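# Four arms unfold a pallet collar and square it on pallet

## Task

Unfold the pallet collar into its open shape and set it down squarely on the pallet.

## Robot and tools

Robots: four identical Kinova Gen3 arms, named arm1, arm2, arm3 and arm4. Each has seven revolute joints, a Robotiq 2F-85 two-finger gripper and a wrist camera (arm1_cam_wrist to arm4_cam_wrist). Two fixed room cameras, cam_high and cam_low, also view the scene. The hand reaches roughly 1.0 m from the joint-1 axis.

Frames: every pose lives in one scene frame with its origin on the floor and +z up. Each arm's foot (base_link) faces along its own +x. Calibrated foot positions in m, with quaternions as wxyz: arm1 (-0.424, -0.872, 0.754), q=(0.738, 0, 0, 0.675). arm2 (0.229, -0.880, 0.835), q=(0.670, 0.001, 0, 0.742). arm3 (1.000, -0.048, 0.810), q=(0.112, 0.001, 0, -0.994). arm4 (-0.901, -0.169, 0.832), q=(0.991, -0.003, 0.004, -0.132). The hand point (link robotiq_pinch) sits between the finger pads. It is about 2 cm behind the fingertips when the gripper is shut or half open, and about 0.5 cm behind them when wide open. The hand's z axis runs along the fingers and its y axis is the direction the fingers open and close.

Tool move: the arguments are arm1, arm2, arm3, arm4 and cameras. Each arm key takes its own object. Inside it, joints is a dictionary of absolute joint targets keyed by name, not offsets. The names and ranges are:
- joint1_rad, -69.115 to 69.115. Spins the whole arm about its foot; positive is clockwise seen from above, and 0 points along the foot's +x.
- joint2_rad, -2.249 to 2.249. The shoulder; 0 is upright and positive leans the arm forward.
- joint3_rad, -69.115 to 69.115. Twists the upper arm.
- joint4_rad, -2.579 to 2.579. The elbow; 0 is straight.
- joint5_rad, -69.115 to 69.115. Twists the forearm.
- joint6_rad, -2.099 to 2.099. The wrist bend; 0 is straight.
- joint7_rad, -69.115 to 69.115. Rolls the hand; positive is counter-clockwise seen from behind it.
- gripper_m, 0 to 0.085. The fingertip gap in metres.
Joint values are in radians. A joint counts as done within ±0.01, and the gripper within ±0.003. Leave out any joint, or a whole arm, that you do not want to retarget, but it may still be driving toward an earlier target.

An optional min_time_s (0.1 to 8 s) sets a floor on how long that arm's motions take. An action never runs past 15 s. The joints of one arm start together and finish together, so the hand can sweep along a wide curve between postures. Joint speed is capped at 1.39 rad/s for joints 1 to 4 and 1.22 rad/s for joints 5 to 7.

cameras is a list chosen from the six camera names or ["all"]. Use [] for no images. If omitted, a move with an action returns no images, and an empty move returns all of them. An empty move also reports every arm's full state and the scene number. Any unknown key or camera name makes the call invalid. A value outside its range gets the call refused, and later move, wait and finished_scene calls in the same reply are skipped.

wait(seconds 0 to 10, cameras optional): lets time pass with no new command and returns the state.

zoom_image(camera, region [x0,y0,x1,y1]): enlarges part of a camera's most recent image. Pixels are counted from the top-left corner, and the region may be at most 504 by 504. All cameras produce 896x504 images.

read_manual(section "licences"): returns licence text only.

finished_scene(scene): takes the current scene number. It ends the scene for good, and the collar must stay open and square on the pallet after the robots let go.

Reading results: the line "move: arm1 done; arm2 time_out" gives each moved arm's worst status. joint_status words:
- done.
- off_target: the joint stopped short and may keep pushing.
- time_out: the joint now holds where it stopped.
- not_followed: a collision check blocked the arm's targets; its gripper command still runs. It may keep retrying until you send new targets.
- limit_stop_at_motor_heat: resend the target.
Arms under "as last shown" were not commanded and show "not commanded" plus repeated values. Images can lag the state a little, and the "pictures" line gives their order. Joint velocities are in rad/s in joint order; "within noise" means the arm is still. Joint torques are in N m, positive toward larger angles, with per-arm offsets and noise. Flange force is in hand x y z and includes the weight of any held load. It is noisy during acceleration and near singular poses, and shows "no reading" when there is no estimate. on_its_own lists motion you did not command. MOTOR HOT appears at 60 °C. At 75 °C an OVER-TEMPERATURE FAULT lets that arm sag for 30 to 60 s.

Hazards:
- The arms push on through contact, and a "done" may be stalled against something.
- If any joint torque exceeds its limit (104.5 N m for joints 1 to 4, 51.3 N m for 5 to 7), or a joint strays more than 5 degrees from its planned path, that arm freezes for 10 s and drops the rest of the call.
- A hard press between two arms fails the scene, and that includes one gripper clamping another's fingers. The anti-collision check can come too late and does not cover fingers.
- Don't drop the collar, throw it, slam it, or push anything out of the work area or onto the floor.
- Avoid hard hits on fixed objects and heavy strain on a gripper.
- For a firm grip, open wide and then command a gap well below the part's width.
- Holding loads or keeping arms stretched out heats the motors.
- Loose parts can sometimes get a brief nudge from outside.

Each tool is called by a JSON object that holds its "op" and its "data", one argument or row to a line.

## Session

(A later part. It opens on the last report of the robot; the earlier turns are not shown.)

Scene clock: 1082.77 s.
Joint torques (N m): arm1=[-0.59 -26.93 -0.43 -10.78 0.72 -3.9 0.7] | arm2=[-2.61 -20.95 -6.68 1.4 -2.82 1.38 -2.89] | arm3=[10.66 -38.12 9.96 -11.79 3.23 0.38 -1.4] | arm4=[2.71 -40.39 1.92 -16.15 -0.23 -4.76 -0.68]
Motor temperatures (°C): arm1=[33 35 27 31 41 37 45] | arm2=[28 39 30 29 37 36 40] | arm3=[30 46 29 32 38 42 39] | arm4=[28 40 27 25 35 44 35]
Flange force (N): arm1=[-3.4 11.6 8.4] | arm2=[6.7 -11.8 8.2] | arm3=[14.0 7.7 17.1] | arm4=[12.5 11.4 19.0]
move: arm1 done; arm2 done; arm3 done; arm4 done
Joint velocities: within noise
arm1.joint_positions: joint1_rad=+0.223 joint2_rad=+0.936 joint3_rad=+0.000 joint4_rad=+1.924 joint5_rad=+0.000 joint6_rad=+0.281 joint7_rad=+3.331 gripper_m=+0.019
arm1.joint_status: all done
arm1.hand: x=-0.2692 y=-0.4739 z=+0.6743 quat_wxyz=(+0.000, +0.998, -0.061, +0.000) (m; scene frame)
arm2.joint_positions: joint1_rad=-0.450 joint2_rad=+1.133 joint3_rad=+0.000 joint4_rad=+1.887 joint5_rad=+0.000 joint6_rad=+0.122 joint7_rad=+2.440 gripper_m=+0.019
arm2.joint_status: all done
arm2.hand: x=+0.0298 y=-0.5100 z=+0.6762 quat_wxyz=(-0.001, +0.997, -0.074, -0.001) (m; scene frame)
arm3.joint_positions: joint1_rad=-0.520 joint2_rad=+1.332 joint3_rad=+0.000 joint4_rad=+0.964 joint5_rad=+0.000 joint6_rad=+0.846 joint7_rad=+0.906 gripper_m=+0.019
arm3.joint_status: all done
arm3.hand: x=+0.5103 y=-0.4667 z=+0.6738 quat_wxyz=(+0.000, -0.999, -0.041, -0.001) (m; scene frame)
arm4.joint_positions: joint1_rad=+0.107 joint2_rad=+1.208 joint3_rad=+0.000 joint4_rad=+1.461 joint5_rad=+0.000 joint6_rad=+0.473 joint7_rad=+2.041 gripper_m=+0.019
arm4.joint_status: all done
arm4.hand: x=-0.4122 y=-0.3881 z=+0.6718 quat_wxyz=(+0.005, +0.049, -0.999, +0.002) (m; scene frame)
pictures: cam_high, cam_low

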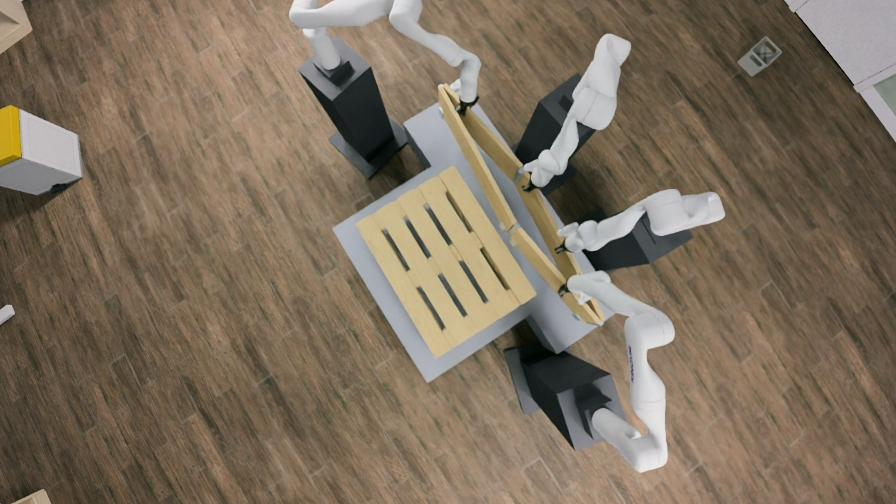

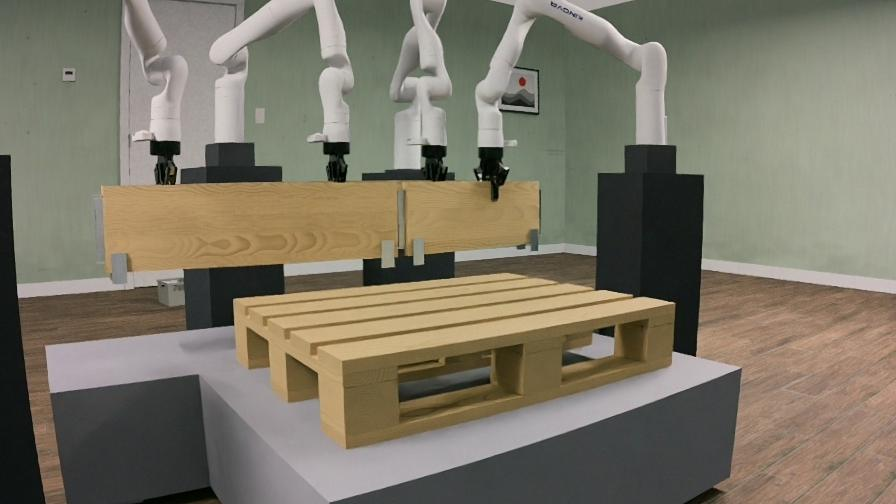

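{"op": "move", "data": {
  "arm1": {"joints":{"joint1_rad":0.3096,"joint2_rad":0.9821,"joint4_rad":1.7329,"joint6_rad":0.4266,"joint7_rad":3.442},"min_time_s":2.5},
  "arm2": {"joints":{"joint1_rad":-0.2908,"joint2_rad":1.1391,"joint4_rad":1.8299,"joint6_rad":0.1726,"joint7_rad":2.623},"min_time_s":2.5},
  "arm3": {"joints":{"joint1_rad":-0.3388,"joint2_rad":1.1501,"joint4_rad":1.522,"joint6_rad":0.4695,"joint7_rad":1.383},"min_time_s":2.5},
  "arm4": {"joints":{"joint1_rad":-0.0642,"joint2_rad":1.2077,"joint4_rad":1.4615,"joint6_rad":0.4724,"joint7_rad":2.165},"min_time_s":2.5},
  "cameras": ["cam_high","cam_low","arm4_cam_wrist","arm3_cam_wrist"]
}}

Scene clock: 1100.07 s.
Joint torques (N m): arm1=[-1.53 -29.34 -2.38 -10.79 -0.77 -2.81 -0.3] | arm2=[-14.73 -9.07 -24.44 8.37 -4.6 4.77 -3.05] | arm3=[-0.42 -16.04 -1.76 23.25 -1.94 16.11 -1.89] | arm4=[6.49 -25.95 4.89 5.18 0.16 6.63 -0.79]
Motor temperatures (°C): arm1=[33 35 27 31 41 36 45] | arm2=[28 38 30 29 37 37 40] | arm3=[31 47 30 32 38 42 39] | arm4=[28 42 27 25 35 44 35]
Flange force (N): arm1=[0.0 10.1 11.3] | arm2=[27.9 -33.2 -9.5] | arm3=[-55.2 3.7 28.9] | arm4=[-22.7 -3.7 22.4]
move: arm1 done; arm2 done; arm3 done; arm4 done
Joint velocities: within noise
arm1.joint_positions: joint1_rad=+0.310 joint2_rad=+0.982 joint3_rad=+0.000 joint4_rad=+1.733 joint5_rad=+0.000 joint6_rad=+0.427 joint7_rad=+3.442 gripper_m=+0.019
arm1.joint_status: all done
arm1.hand: x=-0.2143 y=-0.4392 z=+0.6743 quat_wxyz=(+0.000, +0.999, -0.049, +0.000) (m; scene frame)
arm2.joint_positions: joint1_rad=-0.291 joint2_rad=+1.139 joint3_rad=+0.000 joint4_rad=+1.830 joint5_rad=+0.000 joint6_rad=+0.173 joint7_rad=+2.623 gripper_m=+0.019
arm2.joint_status: all done
arm2.hand: x=+0.0847 y=-0.4675 z=+0.6762 quat_wxyz=(-0.001, +0.998, -0.063, -0.001) (m; scene frame)
arm3.joint_positions: joint1_rad=-0.339 joint2_rad=+1.150 joint3_rad=+0.000 joint4_rad=+1.522 joint5_rad=+0.000 joint6_rad=+0.469 joint7_rad=+1.383 gripper_m=+0.019
arm3.joint_status: all done
arm3.hand: x=+0.5423 y=-0.3084 z=+0.6742 quat_wxyz=(-0.001, -0.982, -0.187, -0.001) (m; scene frame)
arm4.joint_positions: joint1_rad=-0.064 joint2_rad=+1.208 joint3_rad=+0.000 joint4_rad=+1.461 joint5_rad=+0.000 joint6_rad=+0.472 joint7_rad=+2.165 gripper_m=+0.019
arm4.joint_status: all done
arm4.hand: x=-0.3822 y=-0.3016 z=+0.6713 quat_wxyz=(+0.005, +0.195, -0.981, +0.001) (m; scene frame)
pictures: arm3_cam_wrist, arm4_cam_wrist, cam_high, cam_low

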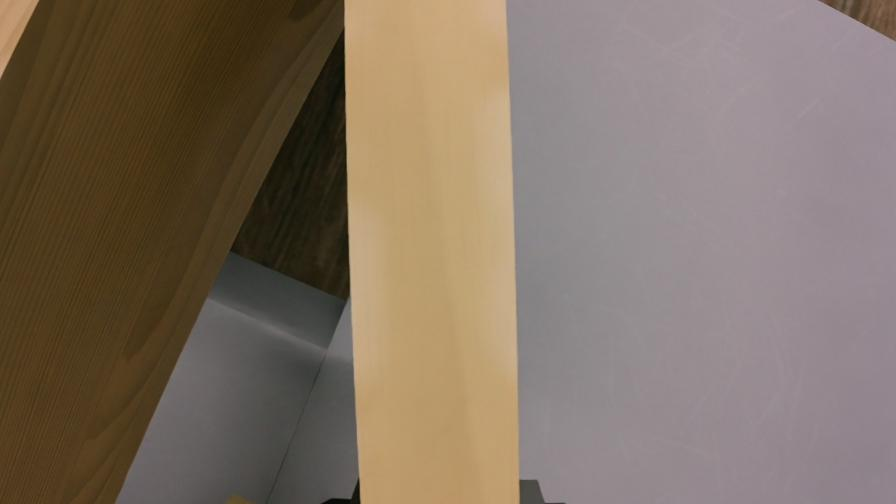

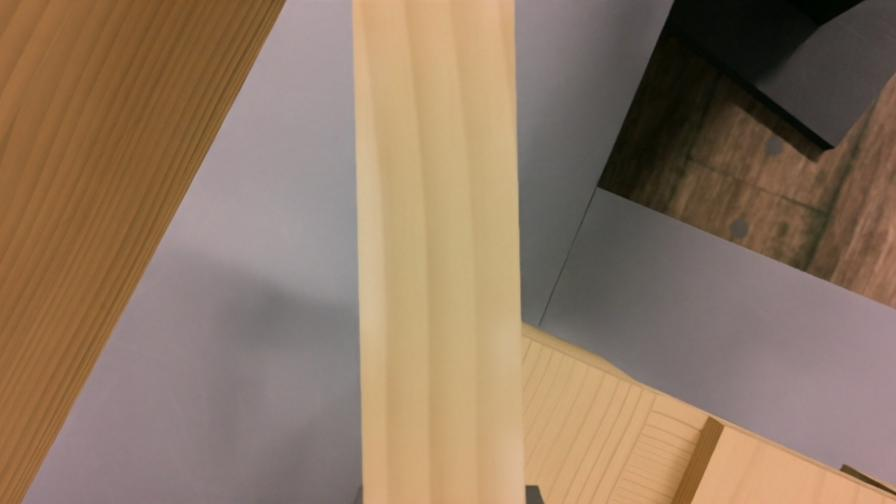

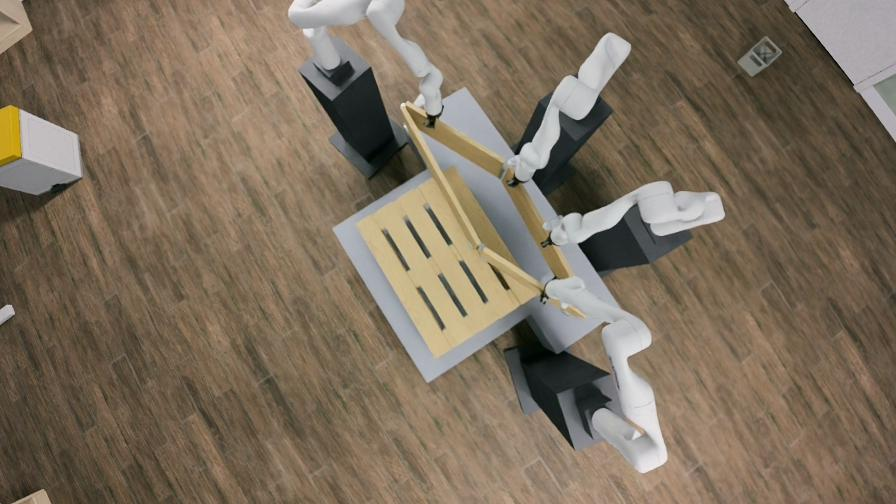

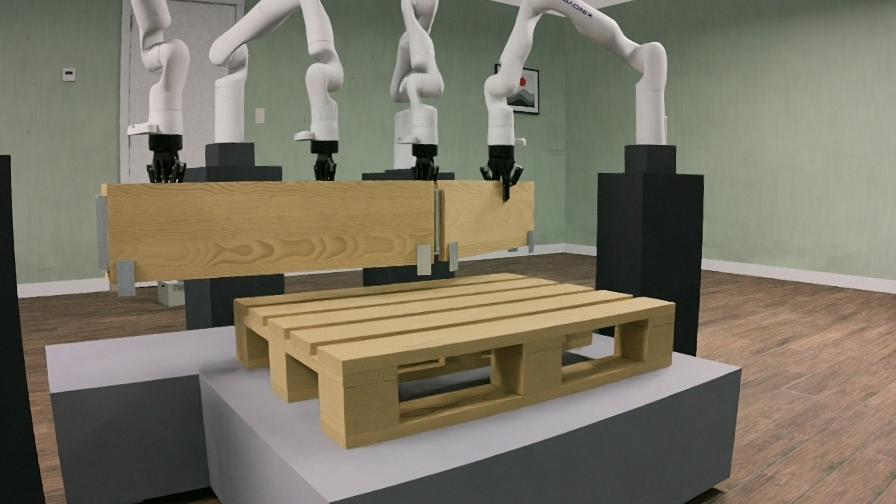

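{"op": "move", "data": {
  "arm1": {"joints":{"joint1_rad":0.3773,"joint2_rad":1.0463,"joint4_rad":1.5171,"joint6_rad":0.5782,"joint7_rad":3.534},"min_time_s":2.5},
  "arm2": {"joints":{"joint1_rad":-0.1456,"joint2_rad":1.1523,"joint4_rad":1.7383,"joint6_rad":0.251,"joint7_rad":2.793},"min_time_s":2.5},
  "arm3": {"joints":{"joint1_rad":-0.0747,"joint2_rad":1.1058,"joint4_rad":1.7046,"joint6_rad":0.3312,"joint7_rad":1.942},"min_time_s":2.5},
  "arm4": {"joints":{"joint1_rad":-0.2166,"joint2_rad":1.2107,"joint4_rad":1.4511,"joint6_rad":0.4798,"joint7_rad":2.308},"min_time_s":2.5},
  "cameras": ["cam_high"]
}}

Scene clock: 1119.03 s.
Joint torques (N m): arm1=[-0.98 -28.92 -1.73 -11.19 -0.63 -2.65 -0.26] | arm2=[-10.14 -8.13 -17.71 15.31 -4.73 8.88 -2.99] | arm3=[11.88 -15.9 12.93 20.03 0.73 12.81 -1.69] | arm4=[4.6 -25.53 1.86 5.13 -0.91 6.73 -1]
Motor temperatures (°C): arm1=[32 35 27 31 41 36 45] | arm2=[28 37 31 29 37 37 40] | arm3=[30 46 29 33 38 43 39] | arm4=[28 42 27 25 35 44 34]
Flange force (N): arm1=[-2.2 9.6 6.1] | arm2=[17.6 -36.8 0.0] | arm3=[-47.0 2.5 25.2] | arm4=[-18.8 -9.3 21.4]
move: arm1 done; arm2 done; arm3 done; arm4 done
Joint velocities: within noise
arm1.joint_positions: joint1_rad=+0.377 joint2_rad=+1.046 joint3_rad=+0.000 joint4_rad=+1.517 joint5_rad=+0.000 joint6_rad=+0.578 joint7_rad=+3.534 gripper_m=+0.019
arm1.joint_status: all done
arm1.hand: x=-0.1604 y=-0.4043 z=+0.6743 quat_wxyz=(+0.000, +0.999, -0.037, +0.000) (m; scene frame)
arm2.joint_positions: joint1_rad=-0.146 joint2_rad=+1.152 joint3_rad=+0.000 joint4_rad=+1.738 joint5_rad=+0.000 joint6_rad=+0.251 joint7_rad=+2.793 gripper_m=+0.019
arm2.joint_status: all done
arm2.hand: x=+0.1393 y=-0.4254 z=+0.6763 quat_wxyz=(-0.001, +0.999, -0.050, -0.001) (m; scene frame)
arm3.joint_positions: joint1_rad=-0.075 joint2_rad=+1.106 joint3_rad=+0.000 joint4_rad=+1.705 joint5_rad=+0.000 joint6_rad=+0.331 joint7_rad=+1.942 gripper_m=+0.019
arm3.joint_status: all done
arm3.hand: x=+0.5360 y=-0.1657 z=+0.6739 quat_wxyz=(-0.001, -0.944, -0.329, -0.001) (m; scene frame)
arm4.joint_positions: joint1_rad=-0.217 joint2_rad=+1.211 joint3_rad=+0.000 joint4_rad=+1.451 joint5_rad=+0.000 joint6_rad=+0.480 joint7_rad=+2.308 gripper_m=+0.019
arm4.joint_status: all done
arm4.hand: x=-0.3658 y=-0.2211 z=+0.6706 quat_wxyz=(+0.005, +0.337, -0.941, +0.000) (m; scene frame)
pictures: cam_high

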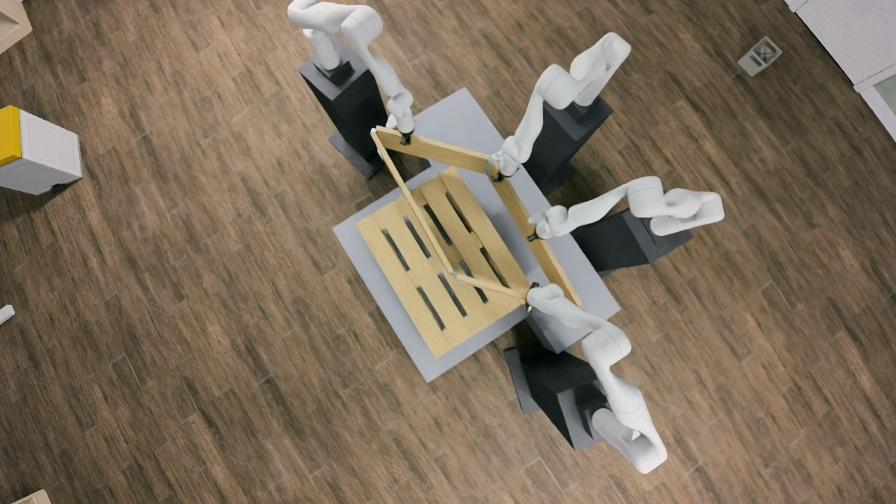

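{"op": "move", "data": {
  "arm1": {"joints":{"joint1_rad":0.4323,"joint2_rad":1.1322,"joint4_rad":1.2656,"joint6_rad":0.7438,"joint7_rad":3.613},"min_time_s":2.5},
  "arm2": {"joints":{"joint1_rad":-0.0182,"joint2_rad":1.1771,"joint4_rad":1.6112,"joint6_rad":0.3533,"joint7_rad":2.944},"min_time_s":2.5},
  "arm3": {"joints":{"joint1_rad":0.1826,"joint2_rad":1.1185,"joint4_rad":1.6476,"joint6_rad":0.3755,"joint7_rad":2.494},"min_time_s":2.5},
  "arm4": {"joints":{"joint1_rad":-0.3419,"joint2_rad":1.2107,"joint4_rad":1.4511,"joint6_rad":0.4798,"joint7_rad":2.477},"min_time_s":2.5}
}}

{"op": "move", "data": {
  "arm1": {"joints":{"joint1_rad":0.4768,"joint2_rad":1.2488,"joint4_rad":0.9551,"joint6_rad":0.9377,"joint7_rad":3.682},"min_time_s":2.5},
  "arm2": {"joints":{"joint1_rad":0.0911,"joint2_rad":1.2164,"joint4_rad":1.4492,"joint6_rad":0.476,"joint7_rad":3.078},"min_time_s":2.5},
  "arm3": {"joints":{"joint1_rad":0.3637,"joint2_rad":1.1779,"joint4_rad":1.4244,"joint6_rad":0.5393,"joint7_rad":2.97},"min_time_s":2.5},
  "arm4": {"joints":{"joint1_rad":-0.4381,"joint2_rad":1.2067,"joint4_rad":1.4659,"joint6_rad":0.469,"joint7_rad":2.676},"min_time_s":2.5},
  "cameras": ["cam_high","cam_low"]
}}

Scene clock: 1154.63 s.
Joint torques (N m): arm1=[0.61 -26.44 -0.2 -9.43 -0.01 -1.74 -0.2] | arm2=[-7.58 -6.85 -13.89 21.15 -4.83 12.84 -2.97] | arm3=[22.2 -19.23 25.34 14.58 3.75 10.59 -1.06] | arm4=[1.56 -24.02 -1.9 7.42 -1.8 8.33 -0.86]
Motor temperatures (°C): arm1=[32 35 27 31 41 36 45] | arm2=[28 35 31 29 37 38 40] | arm3=[31 43 30 33 38 44 39] | arm4=[28 41 27 25 35 44 34]
Flange force (N): arm1=[-4.2 5.7 -0.2] | arm2=[13.9 -44.9 6.7] | arm3=[-53.7 -2.6 23.8] | arm4=[-14.5 -18.0 22.3]
move: arm1 done; arm2 done; arm3 done; arm4 done
Joint velocities: within noise
arm1.joint_positions: joint1_rad=+0.432 joint2_rad=+1.132 joint3_rad=+0.000 joint4_rad=+1.266 joint5_rad=+0.000 joint6_rad=+0.744 joint7_rad=+3.613 gripper_m=+0.019
arm1.joint_status: all done
arm1.hand: x=-0.1063 y=-0.3694 z=+0.6742 quat_wxyz=(+0.000, +1.000, -0.025, +0.000) (m; scene frame)
arm2.joint_positions: joint1_rad=-0.018 joint2_rad=+1.177 joint3_rad=+0.000 joint4_rad=+1.611 joint5_rad=+0.000 joint6_rad=+0.353 joint7_rad=+2.944 gripper_m=+0.019
arm2.joint_status: all done
arm2.hand: x=+0.1936 y=-0.3832 z=+0.6762 quat_wxyz=(-0.001, +0.999, -0.038, -0.001) (m; scene frame)
arm3.joint_positions: joint1_rad=+0.183 joint2_rad=+1.118 joint3_rad=+0.000 joint4_rad=+1.648 joint5_rad=+0.000 joint6_rad=+0.375 joint7_rad=+2.494 gripper_m=+0.019
arm3.joint_status: all done
arm3.hand: x=+0.5060 y=-0.0443 z=+0.6737 quat_wxyz=(-0.001, -0.886, -0.464, -0.001) (m; scene frame)
arm4.joint_positions: joint1_rad=-0.342 joint2_rad=+1.211 joint3_rad=+0.000 joint4_rad=+1.451 joint5_rad=+0.000 joint6_rad=+0.480 joint7_rad=+2.477 gripper_m=+0.019
arm4.joint_status: all done
arm4.hand: x=-0.3635 y=-0.1536 z=+0.6704 quat_wxyz=(+0.005, +0.472, -0.882, +0.000) (m; scene frame)
pictures: none

Scene clock: 1157.47 s.
Joint torques (N m): arm1=[3.13 -20.23 1.8 -7.08 1.11 -1.86 -0.27] | arm2=[-2.25 -4.46 -7.22 31.83 -4.09 20.37 -2.79] | arm3=[39.61 -24.25 42.1 6.46 9.91 7.84 -0.95] | arm4=[-3.25 -20.88 -6.56 13.67 -2.13 11.96 -0.11]
Motor temperatures (°C): arm1=[32 35 27 31 41 36 45] | arm2=[28 35 31 29 37 38 40] | arm3=[31 43 30 33 38 44 39] | arm4=[28 41 27 25 35 44 34]
Flange force (N): arm1=[-7.5 3.2 -13.0] | arm2=[7.6 -66.5 19.3] | arm3=[-72.3 -12.1 20.1] | arm4=[-8.2 -33.7 26.2]
move: arm1 done; arm2 done; arm3 done; arm4 done
Joint velocities: within noise
arm1.joint_positions: joint1_rad=+0.477 joint2_rad=+1.249 joint3_rad=+0.000 joint4_rad=+0.955 joint5_rad=+0.000 joint6_rad=+0.938 joint7_rad=+3.682 gripper_m=+0.019
arm1.joint_status: all done
arm1.hand: x=-0.0528 y=-0.3343 z=+0.6740 quat_wxyz=(+0.000, +1.000, -0.013, +0.000) (m; scene frame)
arm2.joint_positions: joint1_rad=+0.091 joint2_rad=+1.216 joint3_rad=+0.000 joint4_rad=+1.449 joint5_rad=+0.000 joint6_rad=+0.476 joint7_rad=+3.078 gripper_m=+0.019
arm2.joint_status: all done
arm2.hand: x=+0.2475 y=-0.3410 z=+0.6764 quat_wxyz=(-0.001, +1.000, -0.026, -0.001) (m; scene frame)
arm3.joint_positions: joint1_rad=+0.364 joint2_rad=+1.178 joint3_rad=+0.000 joint4_rad=+1.424 joint5_rad=+0.000 joint6_rad=+0.539 joint7_rad=+2.970 gripper_m=+0.019
arm3.joint_status: all done
arm3.hand: x=+0.4589 y=+0.0523 z=+0.6735 quat_wxyz=(-0.001, -0.808, -0.590, +0.000) (m; scene frame)
arm4.joint_positions: joint1_rad=-0.438 joint2_rad=+1.207 joint3_rad=+0.000 joint4_rad=+1.466 joint5_rad=+0.000 joint6_rad=+0.469 joint7_rad=+2.676 gripper_m=+0.019
arm4.joint_status: all done
arm4.hand: x=-0.3712 y=-0.1025 z=+0.6702 quat_wxyz=(+0.005, +0.596, -0.803, -0.001) (m; scene frame)
pictures: cam_high, cam_low

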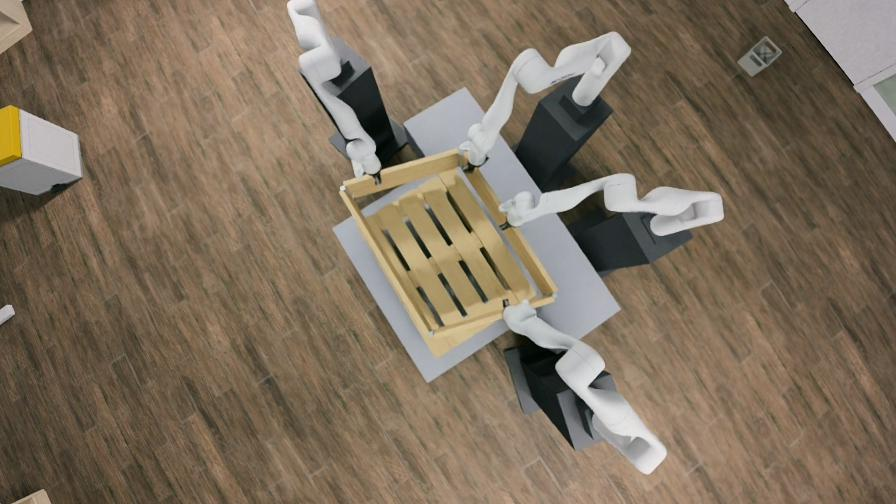

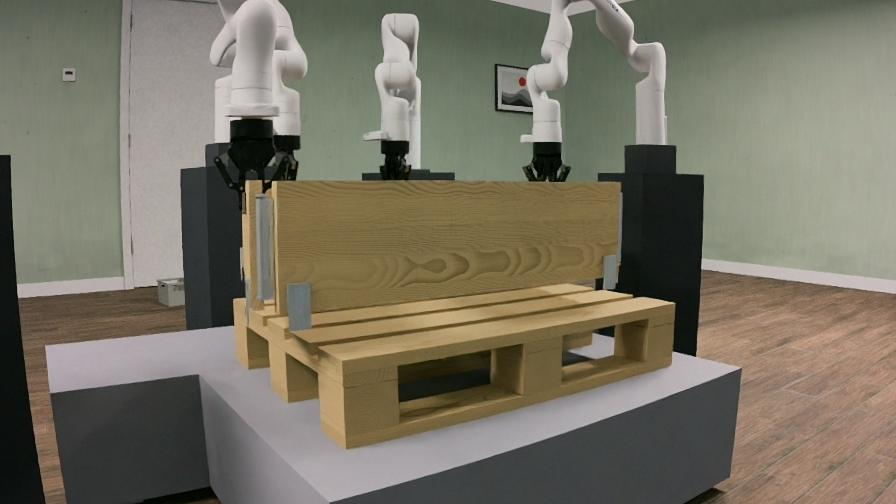

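{"op": "move", "data": {
  "arm1": {"joints":{"joint1_rad":0.5138,"joint2_rad":1.4386,"joint4_rad":0.4851,"joint6_rad":1.2179,"joint7_rad":3.743},"min_time_s":3},
  "arm2": {"joints":{"joint1_rad":0.1836,"joint2_rad":1.2763,"joint4_rad":1.2458,"joint6_rad":0.6195,"joint7_rad":3.194},"min_time_s":3},
  "arm3": {"joints":{"joint1_rad":0.4391,"joint2_rad":1.2822,"joint4_rad":1.1022,"joint6_rad":0.7572,"joint7_rad":3.34},"min_time_s":3},
  "arm4": {"joints":{"joint1_rad":-0.4995,"joint2_rad":1.2048,"joint4_rad":1.4722,"joint6_rad":0.4646,"joint7_rad":2.91},"min_time_s":3},
  "cameras": ["all"]
}}

{"op": "zoom_image", "data": {
  "camera": "cam_high",
  "region": [310, 120, 600, 390]
}}

{"op": "zoom_image", "data": {
  "camera": "cam_low",
  "region": [200, 150, 700, 460]
}}

Scene clock: 1179.17 s.
Joint torques (N m): arm1=[1.4 -29.18 -0.14 -11.75 0.74 -3.91 0.53] | arm2=[-0.38 -18.47 -3.58 8.04 -2.84 8.72 -2.3] | arm3=[16.08 -37.7 15.51 -9.42 5.34 1.81 -0.25] | arm4=[0.08 -29.4 -1.06 1.64 0.41 5.67 1.1]
Motor temperatures (°C): arm1=[32 35 27 32 41 36 45] | arm2=[28 34 31 31 37 42 40] | arm3=[33 42 32 33 39 44 39] | arm4=[28 41 27 26 35 45 34]
Flange force (N): arm1=no reading | arm2=[6.5 -24.8 10.0] | arm3=[-25.4 -3.8 21.6] | arm4=[-4.5 -11.9 25.3]
move: arm1 done; arm2 done; arm3 done; arm4 done
Joint velocities: within noise
arm1.joint_positions: joint1_rad=+0.514 joint2_rad=+1.439 joint3_rad=+0.000 joint4_rad=+0.485 joint5_rad=+0.000 joint6_rad=+1.218 joint7_rad=+3.743 gripper_m=+0.019
arm1.joint_status: all done
arm1.hand: x=+0.0006 y=-0.2994 z=+0.6736 quat_wxyz=(+0.000, +1.000, -0.001, +0.000) (m; scene frame)
arm2.joint_positions: joint1_rad=+0.184 joint2_rad=+1.276 joint3_rad=+0.000 joint4_rad=+1.246 joint5_rad=+0.000 joint6_rad=+0.619 joint7_rad=+3.194 gripper_m=+0.019
arm2.joint_status: all done
arm2.hand: x=+0.3009 y=-0.2987 z=+0.6759 quat_wxyz=(-0.001, +1.000, -0.014, -0.001) (m; scene frame)
arm3.joint_positions: joint1_rad=+0.439 joint2_rad=+1.282 joint3_rad=+0.000 joint4_rad=+1.102 joint5_rad=+0.000 joint6_rad=+0.757 joint7_rad=+3.340 gripper_m=+0.019
arm3.joint_status: all done
arm3.hand: x=+0.4005 y=+0.1076 z=+0.6733 quat_wxyz=(-0.001, -0.713, -0.702, +0.000) (m; scene frame)
arm4.joint_positions: joint1_rad=-0.499 joint2_rad=+1.205 joint3_rad=+0.000 joint4_rad=+1.472 joint5_rad=+0.000 joint6_rad=+0.465 joint7_rad=+2.910 gripper_m=+0.019
arm4.joint_status: all done
arm4.hand: x=-0.3779 y=-0.0704 z=+0.6702 quat_wxyz=(+0.005, +0.708, -0.706, -0.002) (m; scene frame)
pictures: arm1_cam_wrist, arm2_cam_wrist, arm3_cam_wrist, arm4_cam_wrist, cam_high, cam_low

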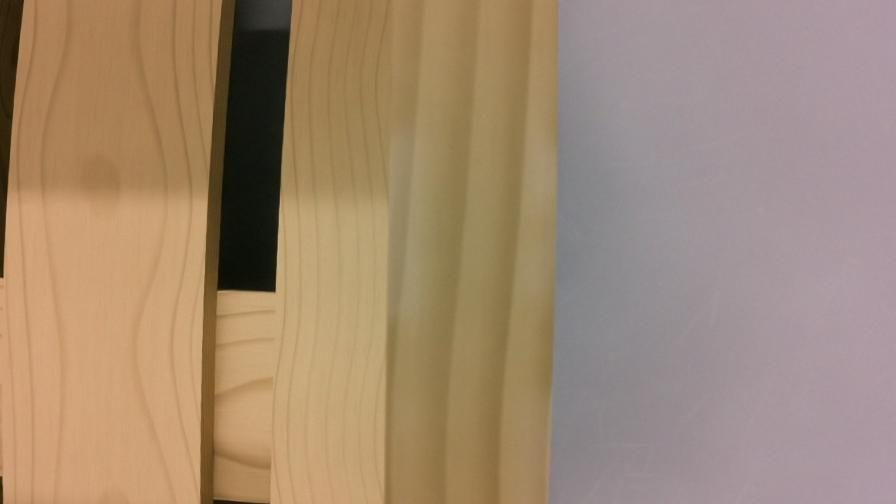

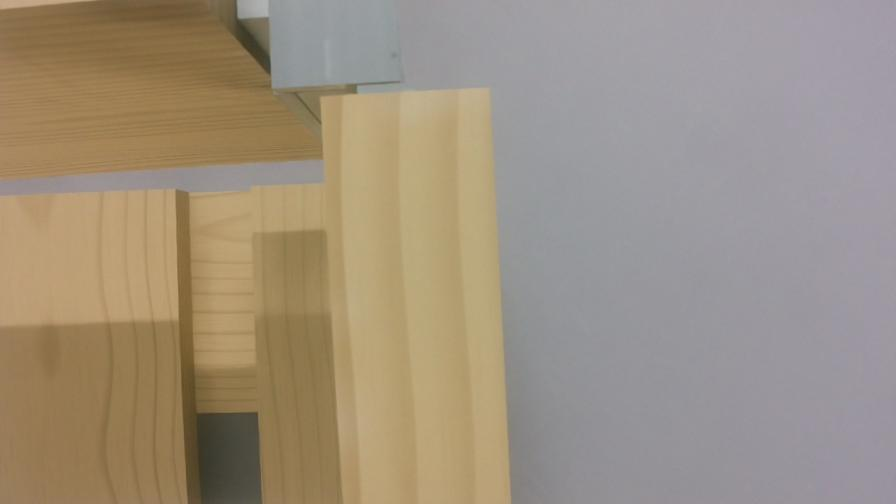

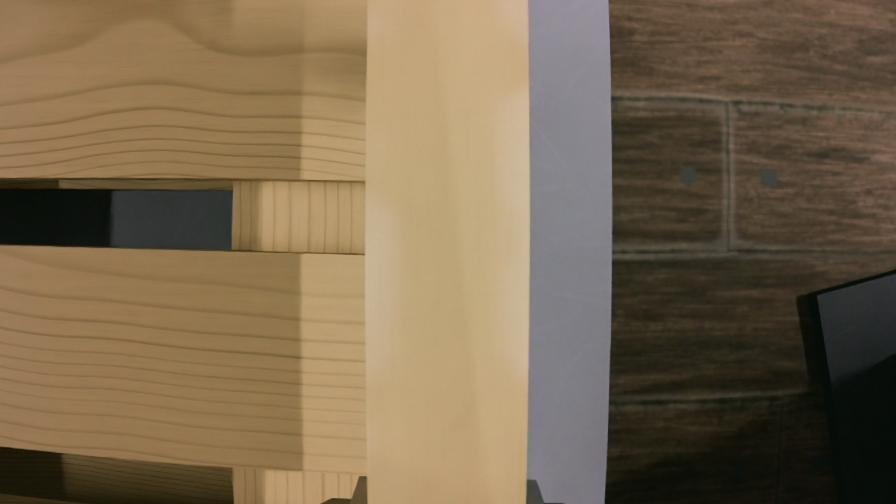

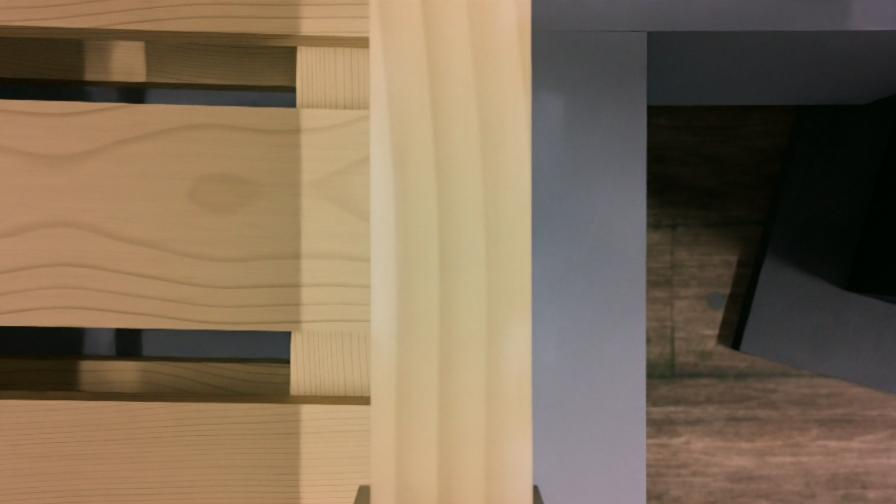

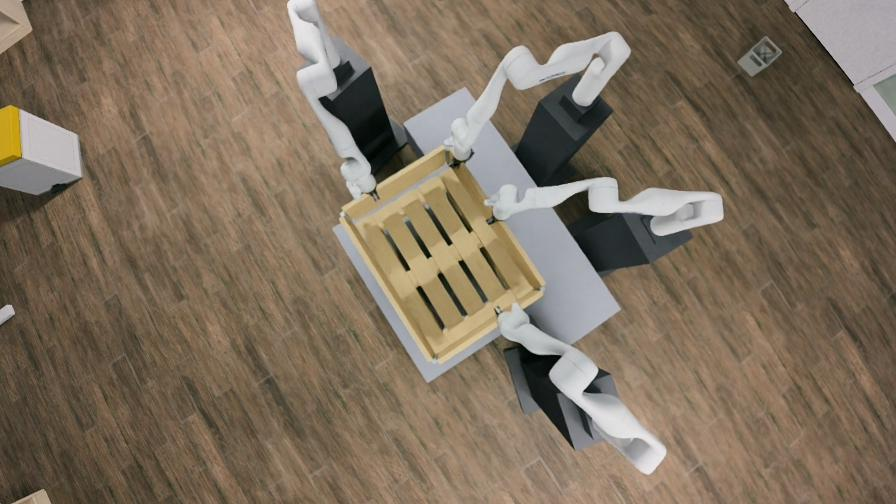

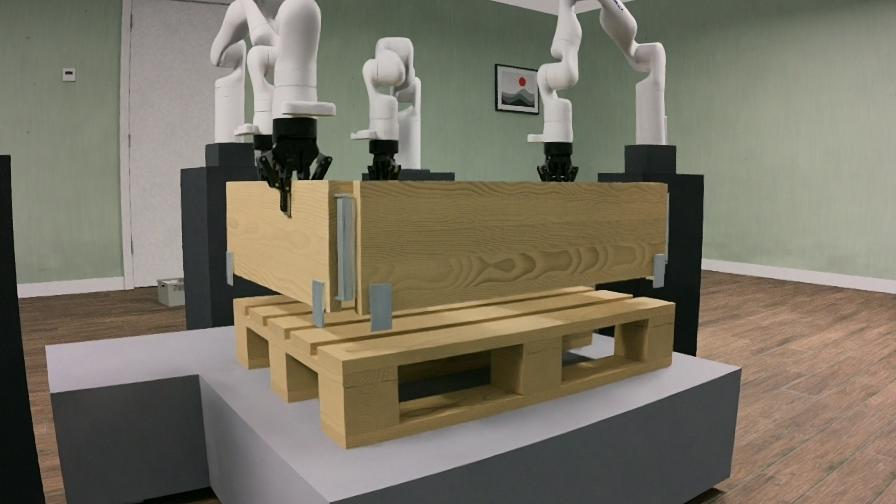

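Scaled by 1.738 from the camera's 896x504 image, which has a finer 1280x720 frame.

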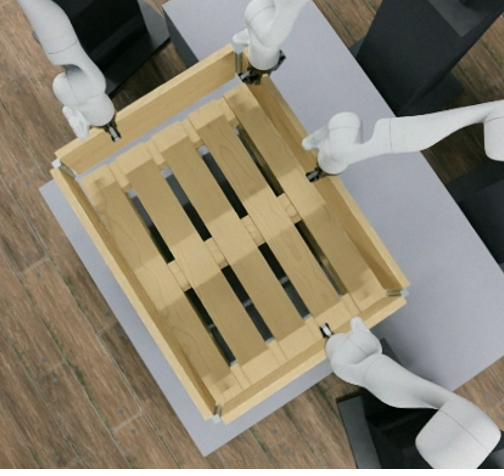

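Scaled by 1.008 from the camera's 896x504 image, which has a finer 1280x720 frame.

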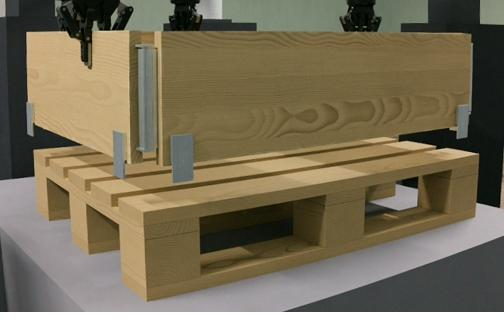

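{"op": "move", "data": {
  "arm1": {"joints":{"joint1_rad":0.4959,"joint2_rad":1.4179,"joint4_rad":0.6571,"joint6_rad":1.0666,"joint7_rad":3.725},"min_time_s":2.5},
  "arm2": {"joints":{"joint1_rad":0.1468,"joint2_rad":1.3318,"joint4_rad":1.2604,"joint6_rad":0.5494,"joint7_rad":3.157},"min_time_s":2.5},
  "arm3": {"joints":{"joint1_rad":0.4089,"joint2_rad":1.3859,"joint4_rad":0.9648,"joint6_rad":0.7909,"joint7_rad":3.31},"min_time_s":2.5},
  "arm4": {"joints":{"joint1_rad":-0.4904,"joint2_rad":1.2591,"joint4_rad":1.5254,"joint6_rad":0.3571,"joint7_rad":2.919},"min_time_s":2.5},
  "cameras": ["all"]
}}

{"op": "zoom_image", "data": {
  "camera": "cam_high",
  "region": [310, 120, 600, 390]
}}

{"op": "zoom_image", "data": {
  "camera": "cam_low",
  "region": [210, 240, 460, 460]
}}

{"op": "zoom_image", "data": {
  "camera": "cam_low",
  "region": [560, 220, 700, 400]
}}

Scene clock: 1263.77 s.
Joint torques (N m): arm1=[0.41 -32.49 -0.52 -13.72 0.61 -4.56 1.05] | arm2=[-1.54 -28.4 -3.95 -5.35 -2.6 0.9 -2.05] | arm3=[0.88 -35.6 1.54 -7.08 0.39 3.23 -0.55] | arm4=[1.39 -27.5 0.4 3.71 0.81 5.55 1.1]
Motor temperatures (°C): arm1=[32 36 27 32 41 36 45] | arm2=[28 34 30 30 37 41 40] | arm3=[33 42 32 33 39 43 38] | arm4=[28 44 27 25 35 44 34]
Flange force (N): arm1=[-8.0 7.4 -1.4] | arm2=[5.8 0.6 8.3] | arm3=[-0.1 -2.6 19.6] | arm4=[-7.2 -12.2 24.7]
move: arm1 done; arm2 done; arm3 done; arm4 done
Joint velocities: within noise
arm1.joint_positions: joint1_rad=+0.496 joint2_rad=+1.418 joint3_rad=+0.000 joint4_rad=+0.657 joint5_rad=+0.000 joint6_rad=+1.067 joint7_rad=+3.725 gripper_m=+0.019
arm1.joint_status: all done
arm1.hand: x=-0.0213 y=-0.3094 z=+0.6390 quat_wxyz=(+0.000, +1.000, -0.001, +0.000) (m; scene frame)
arm2.joint_positions: joint1_rad=+0.147 joint2_rad=+1.332 joint3_rad=+0.000 joint4_rad=+1.260 joint5_rad=+0.000 joint6_rad=+0.549 joint7_rad=+3.157 gripper_m=+0.019
arm2.joint_status: all done
arm2.hand: x=+0.2789 y=-0.3086 z=+0.6412 quat_wxyz=(-0.001, +1.000, -0.014, -0.001) (m; scene frame)
arm3.joint_positions: joint1_rad=+0.409 joint2_rad=+1.386 joint3_rad=+0.000 joint4_rad=+0.965 joint5_rad=+0.000 joint6_rad=+0.791 joint7_rad=+3.310 gripper_m=+0.019
arm3.joint_status: all done
arm3.hand: x=+0.3786 y=+0.0927 z=+0.6383 quat_wxyz=(-0.001, -0.712, -0.702, +0.000) (m; scene frame)
arm4.joint_positions: joint1_rad=-0.490 joint2_rad=+1.259 joint3_rad=+0.000 joint4_rad=+1.525 joint5_rad=+0.000 joint6_rad=+0.357 joint7_rad=+2.919 gripper_m=+0.019
arm4.joint_status: all done
arm4.hand: x=-0.4001 y=-0.0805 z=+0.6355 quat_wxyz=(+0.005, +0.708, -0.706, -0.002) (m; scene frame)
pictures: arm1_cam_wrist, arm2_cam_wrist, arm3_cam_wrist, arm4_cam_wrist, cam_high, cam_low

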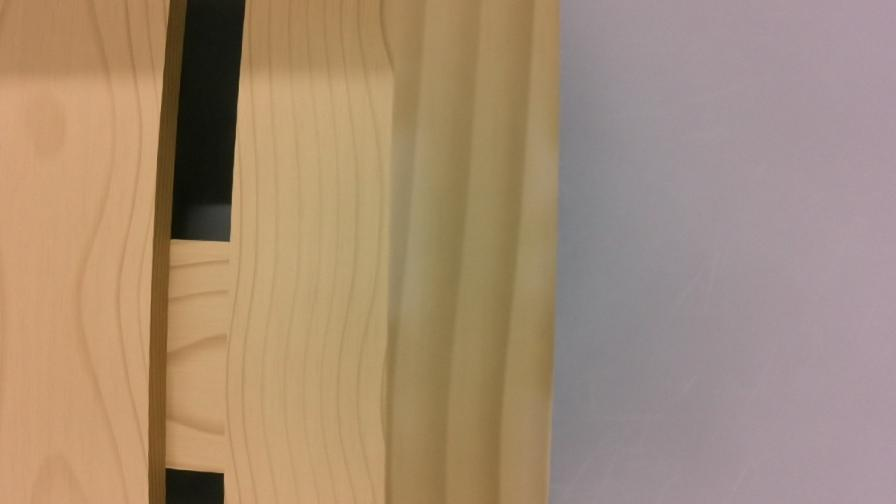

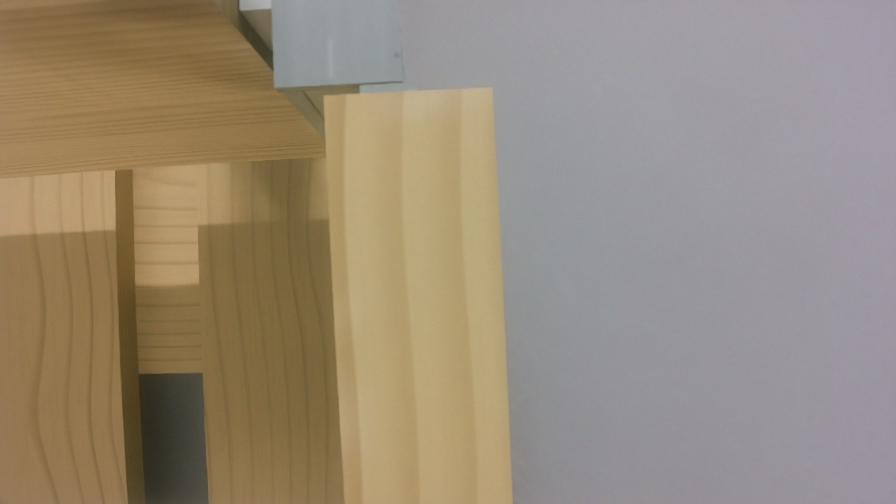

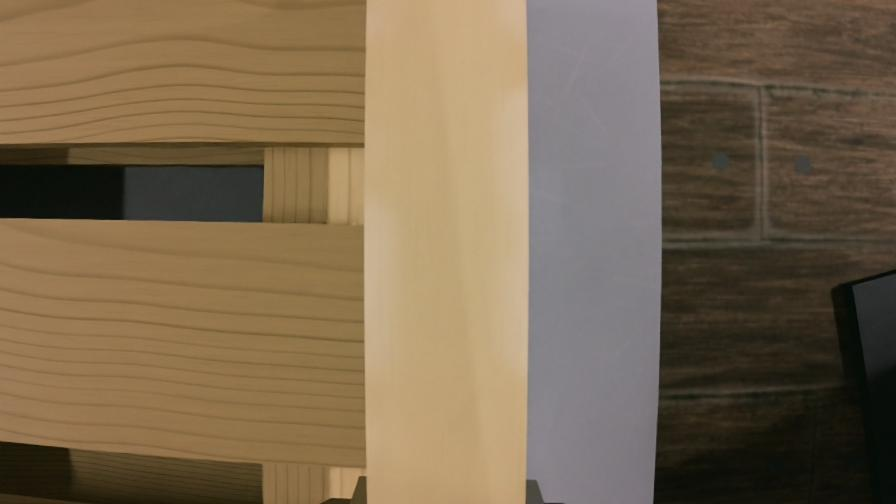

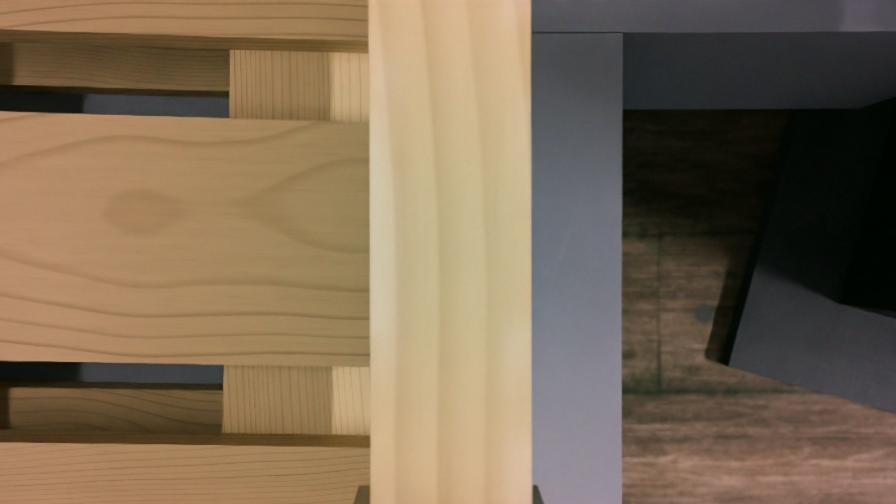

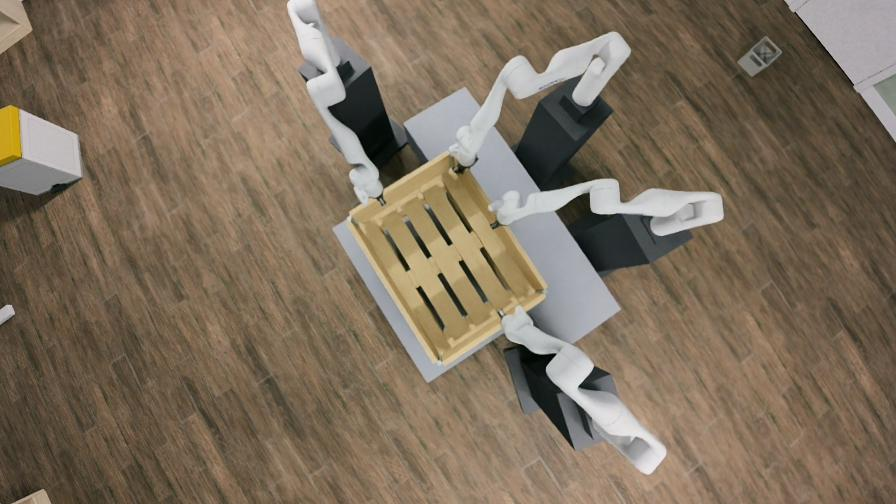

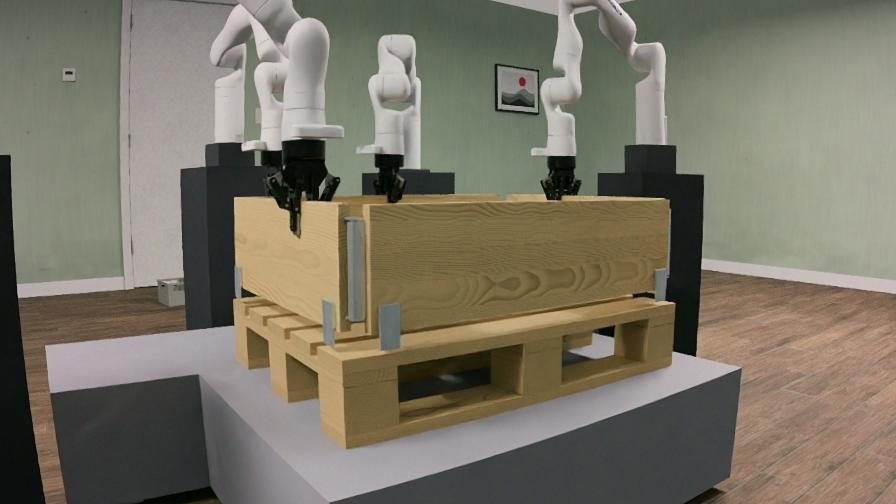

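Scaled by 1.738 from the camera's 896x504 image, which has a finer 1280x720 frame.

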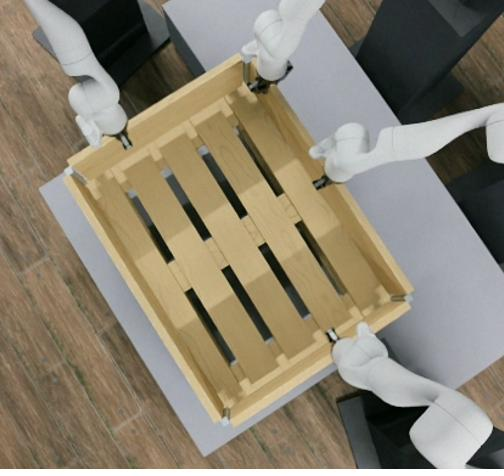

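Scaled by 2.016 from the camera's 896x504 image, which has a finer 1280x720 frame.

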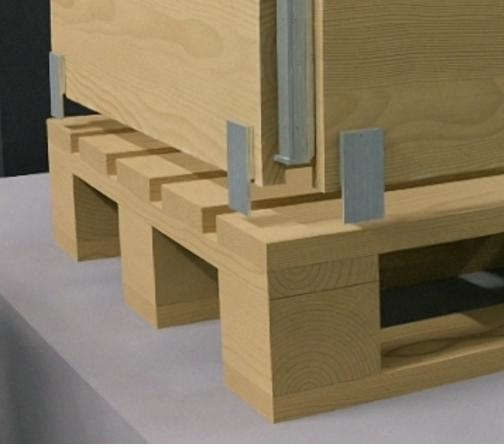

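Scaled by 2.800 from the camera's 896x504 image, which has a finer 1280x720 frame.

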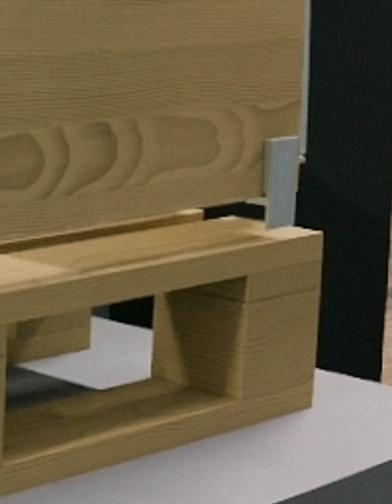

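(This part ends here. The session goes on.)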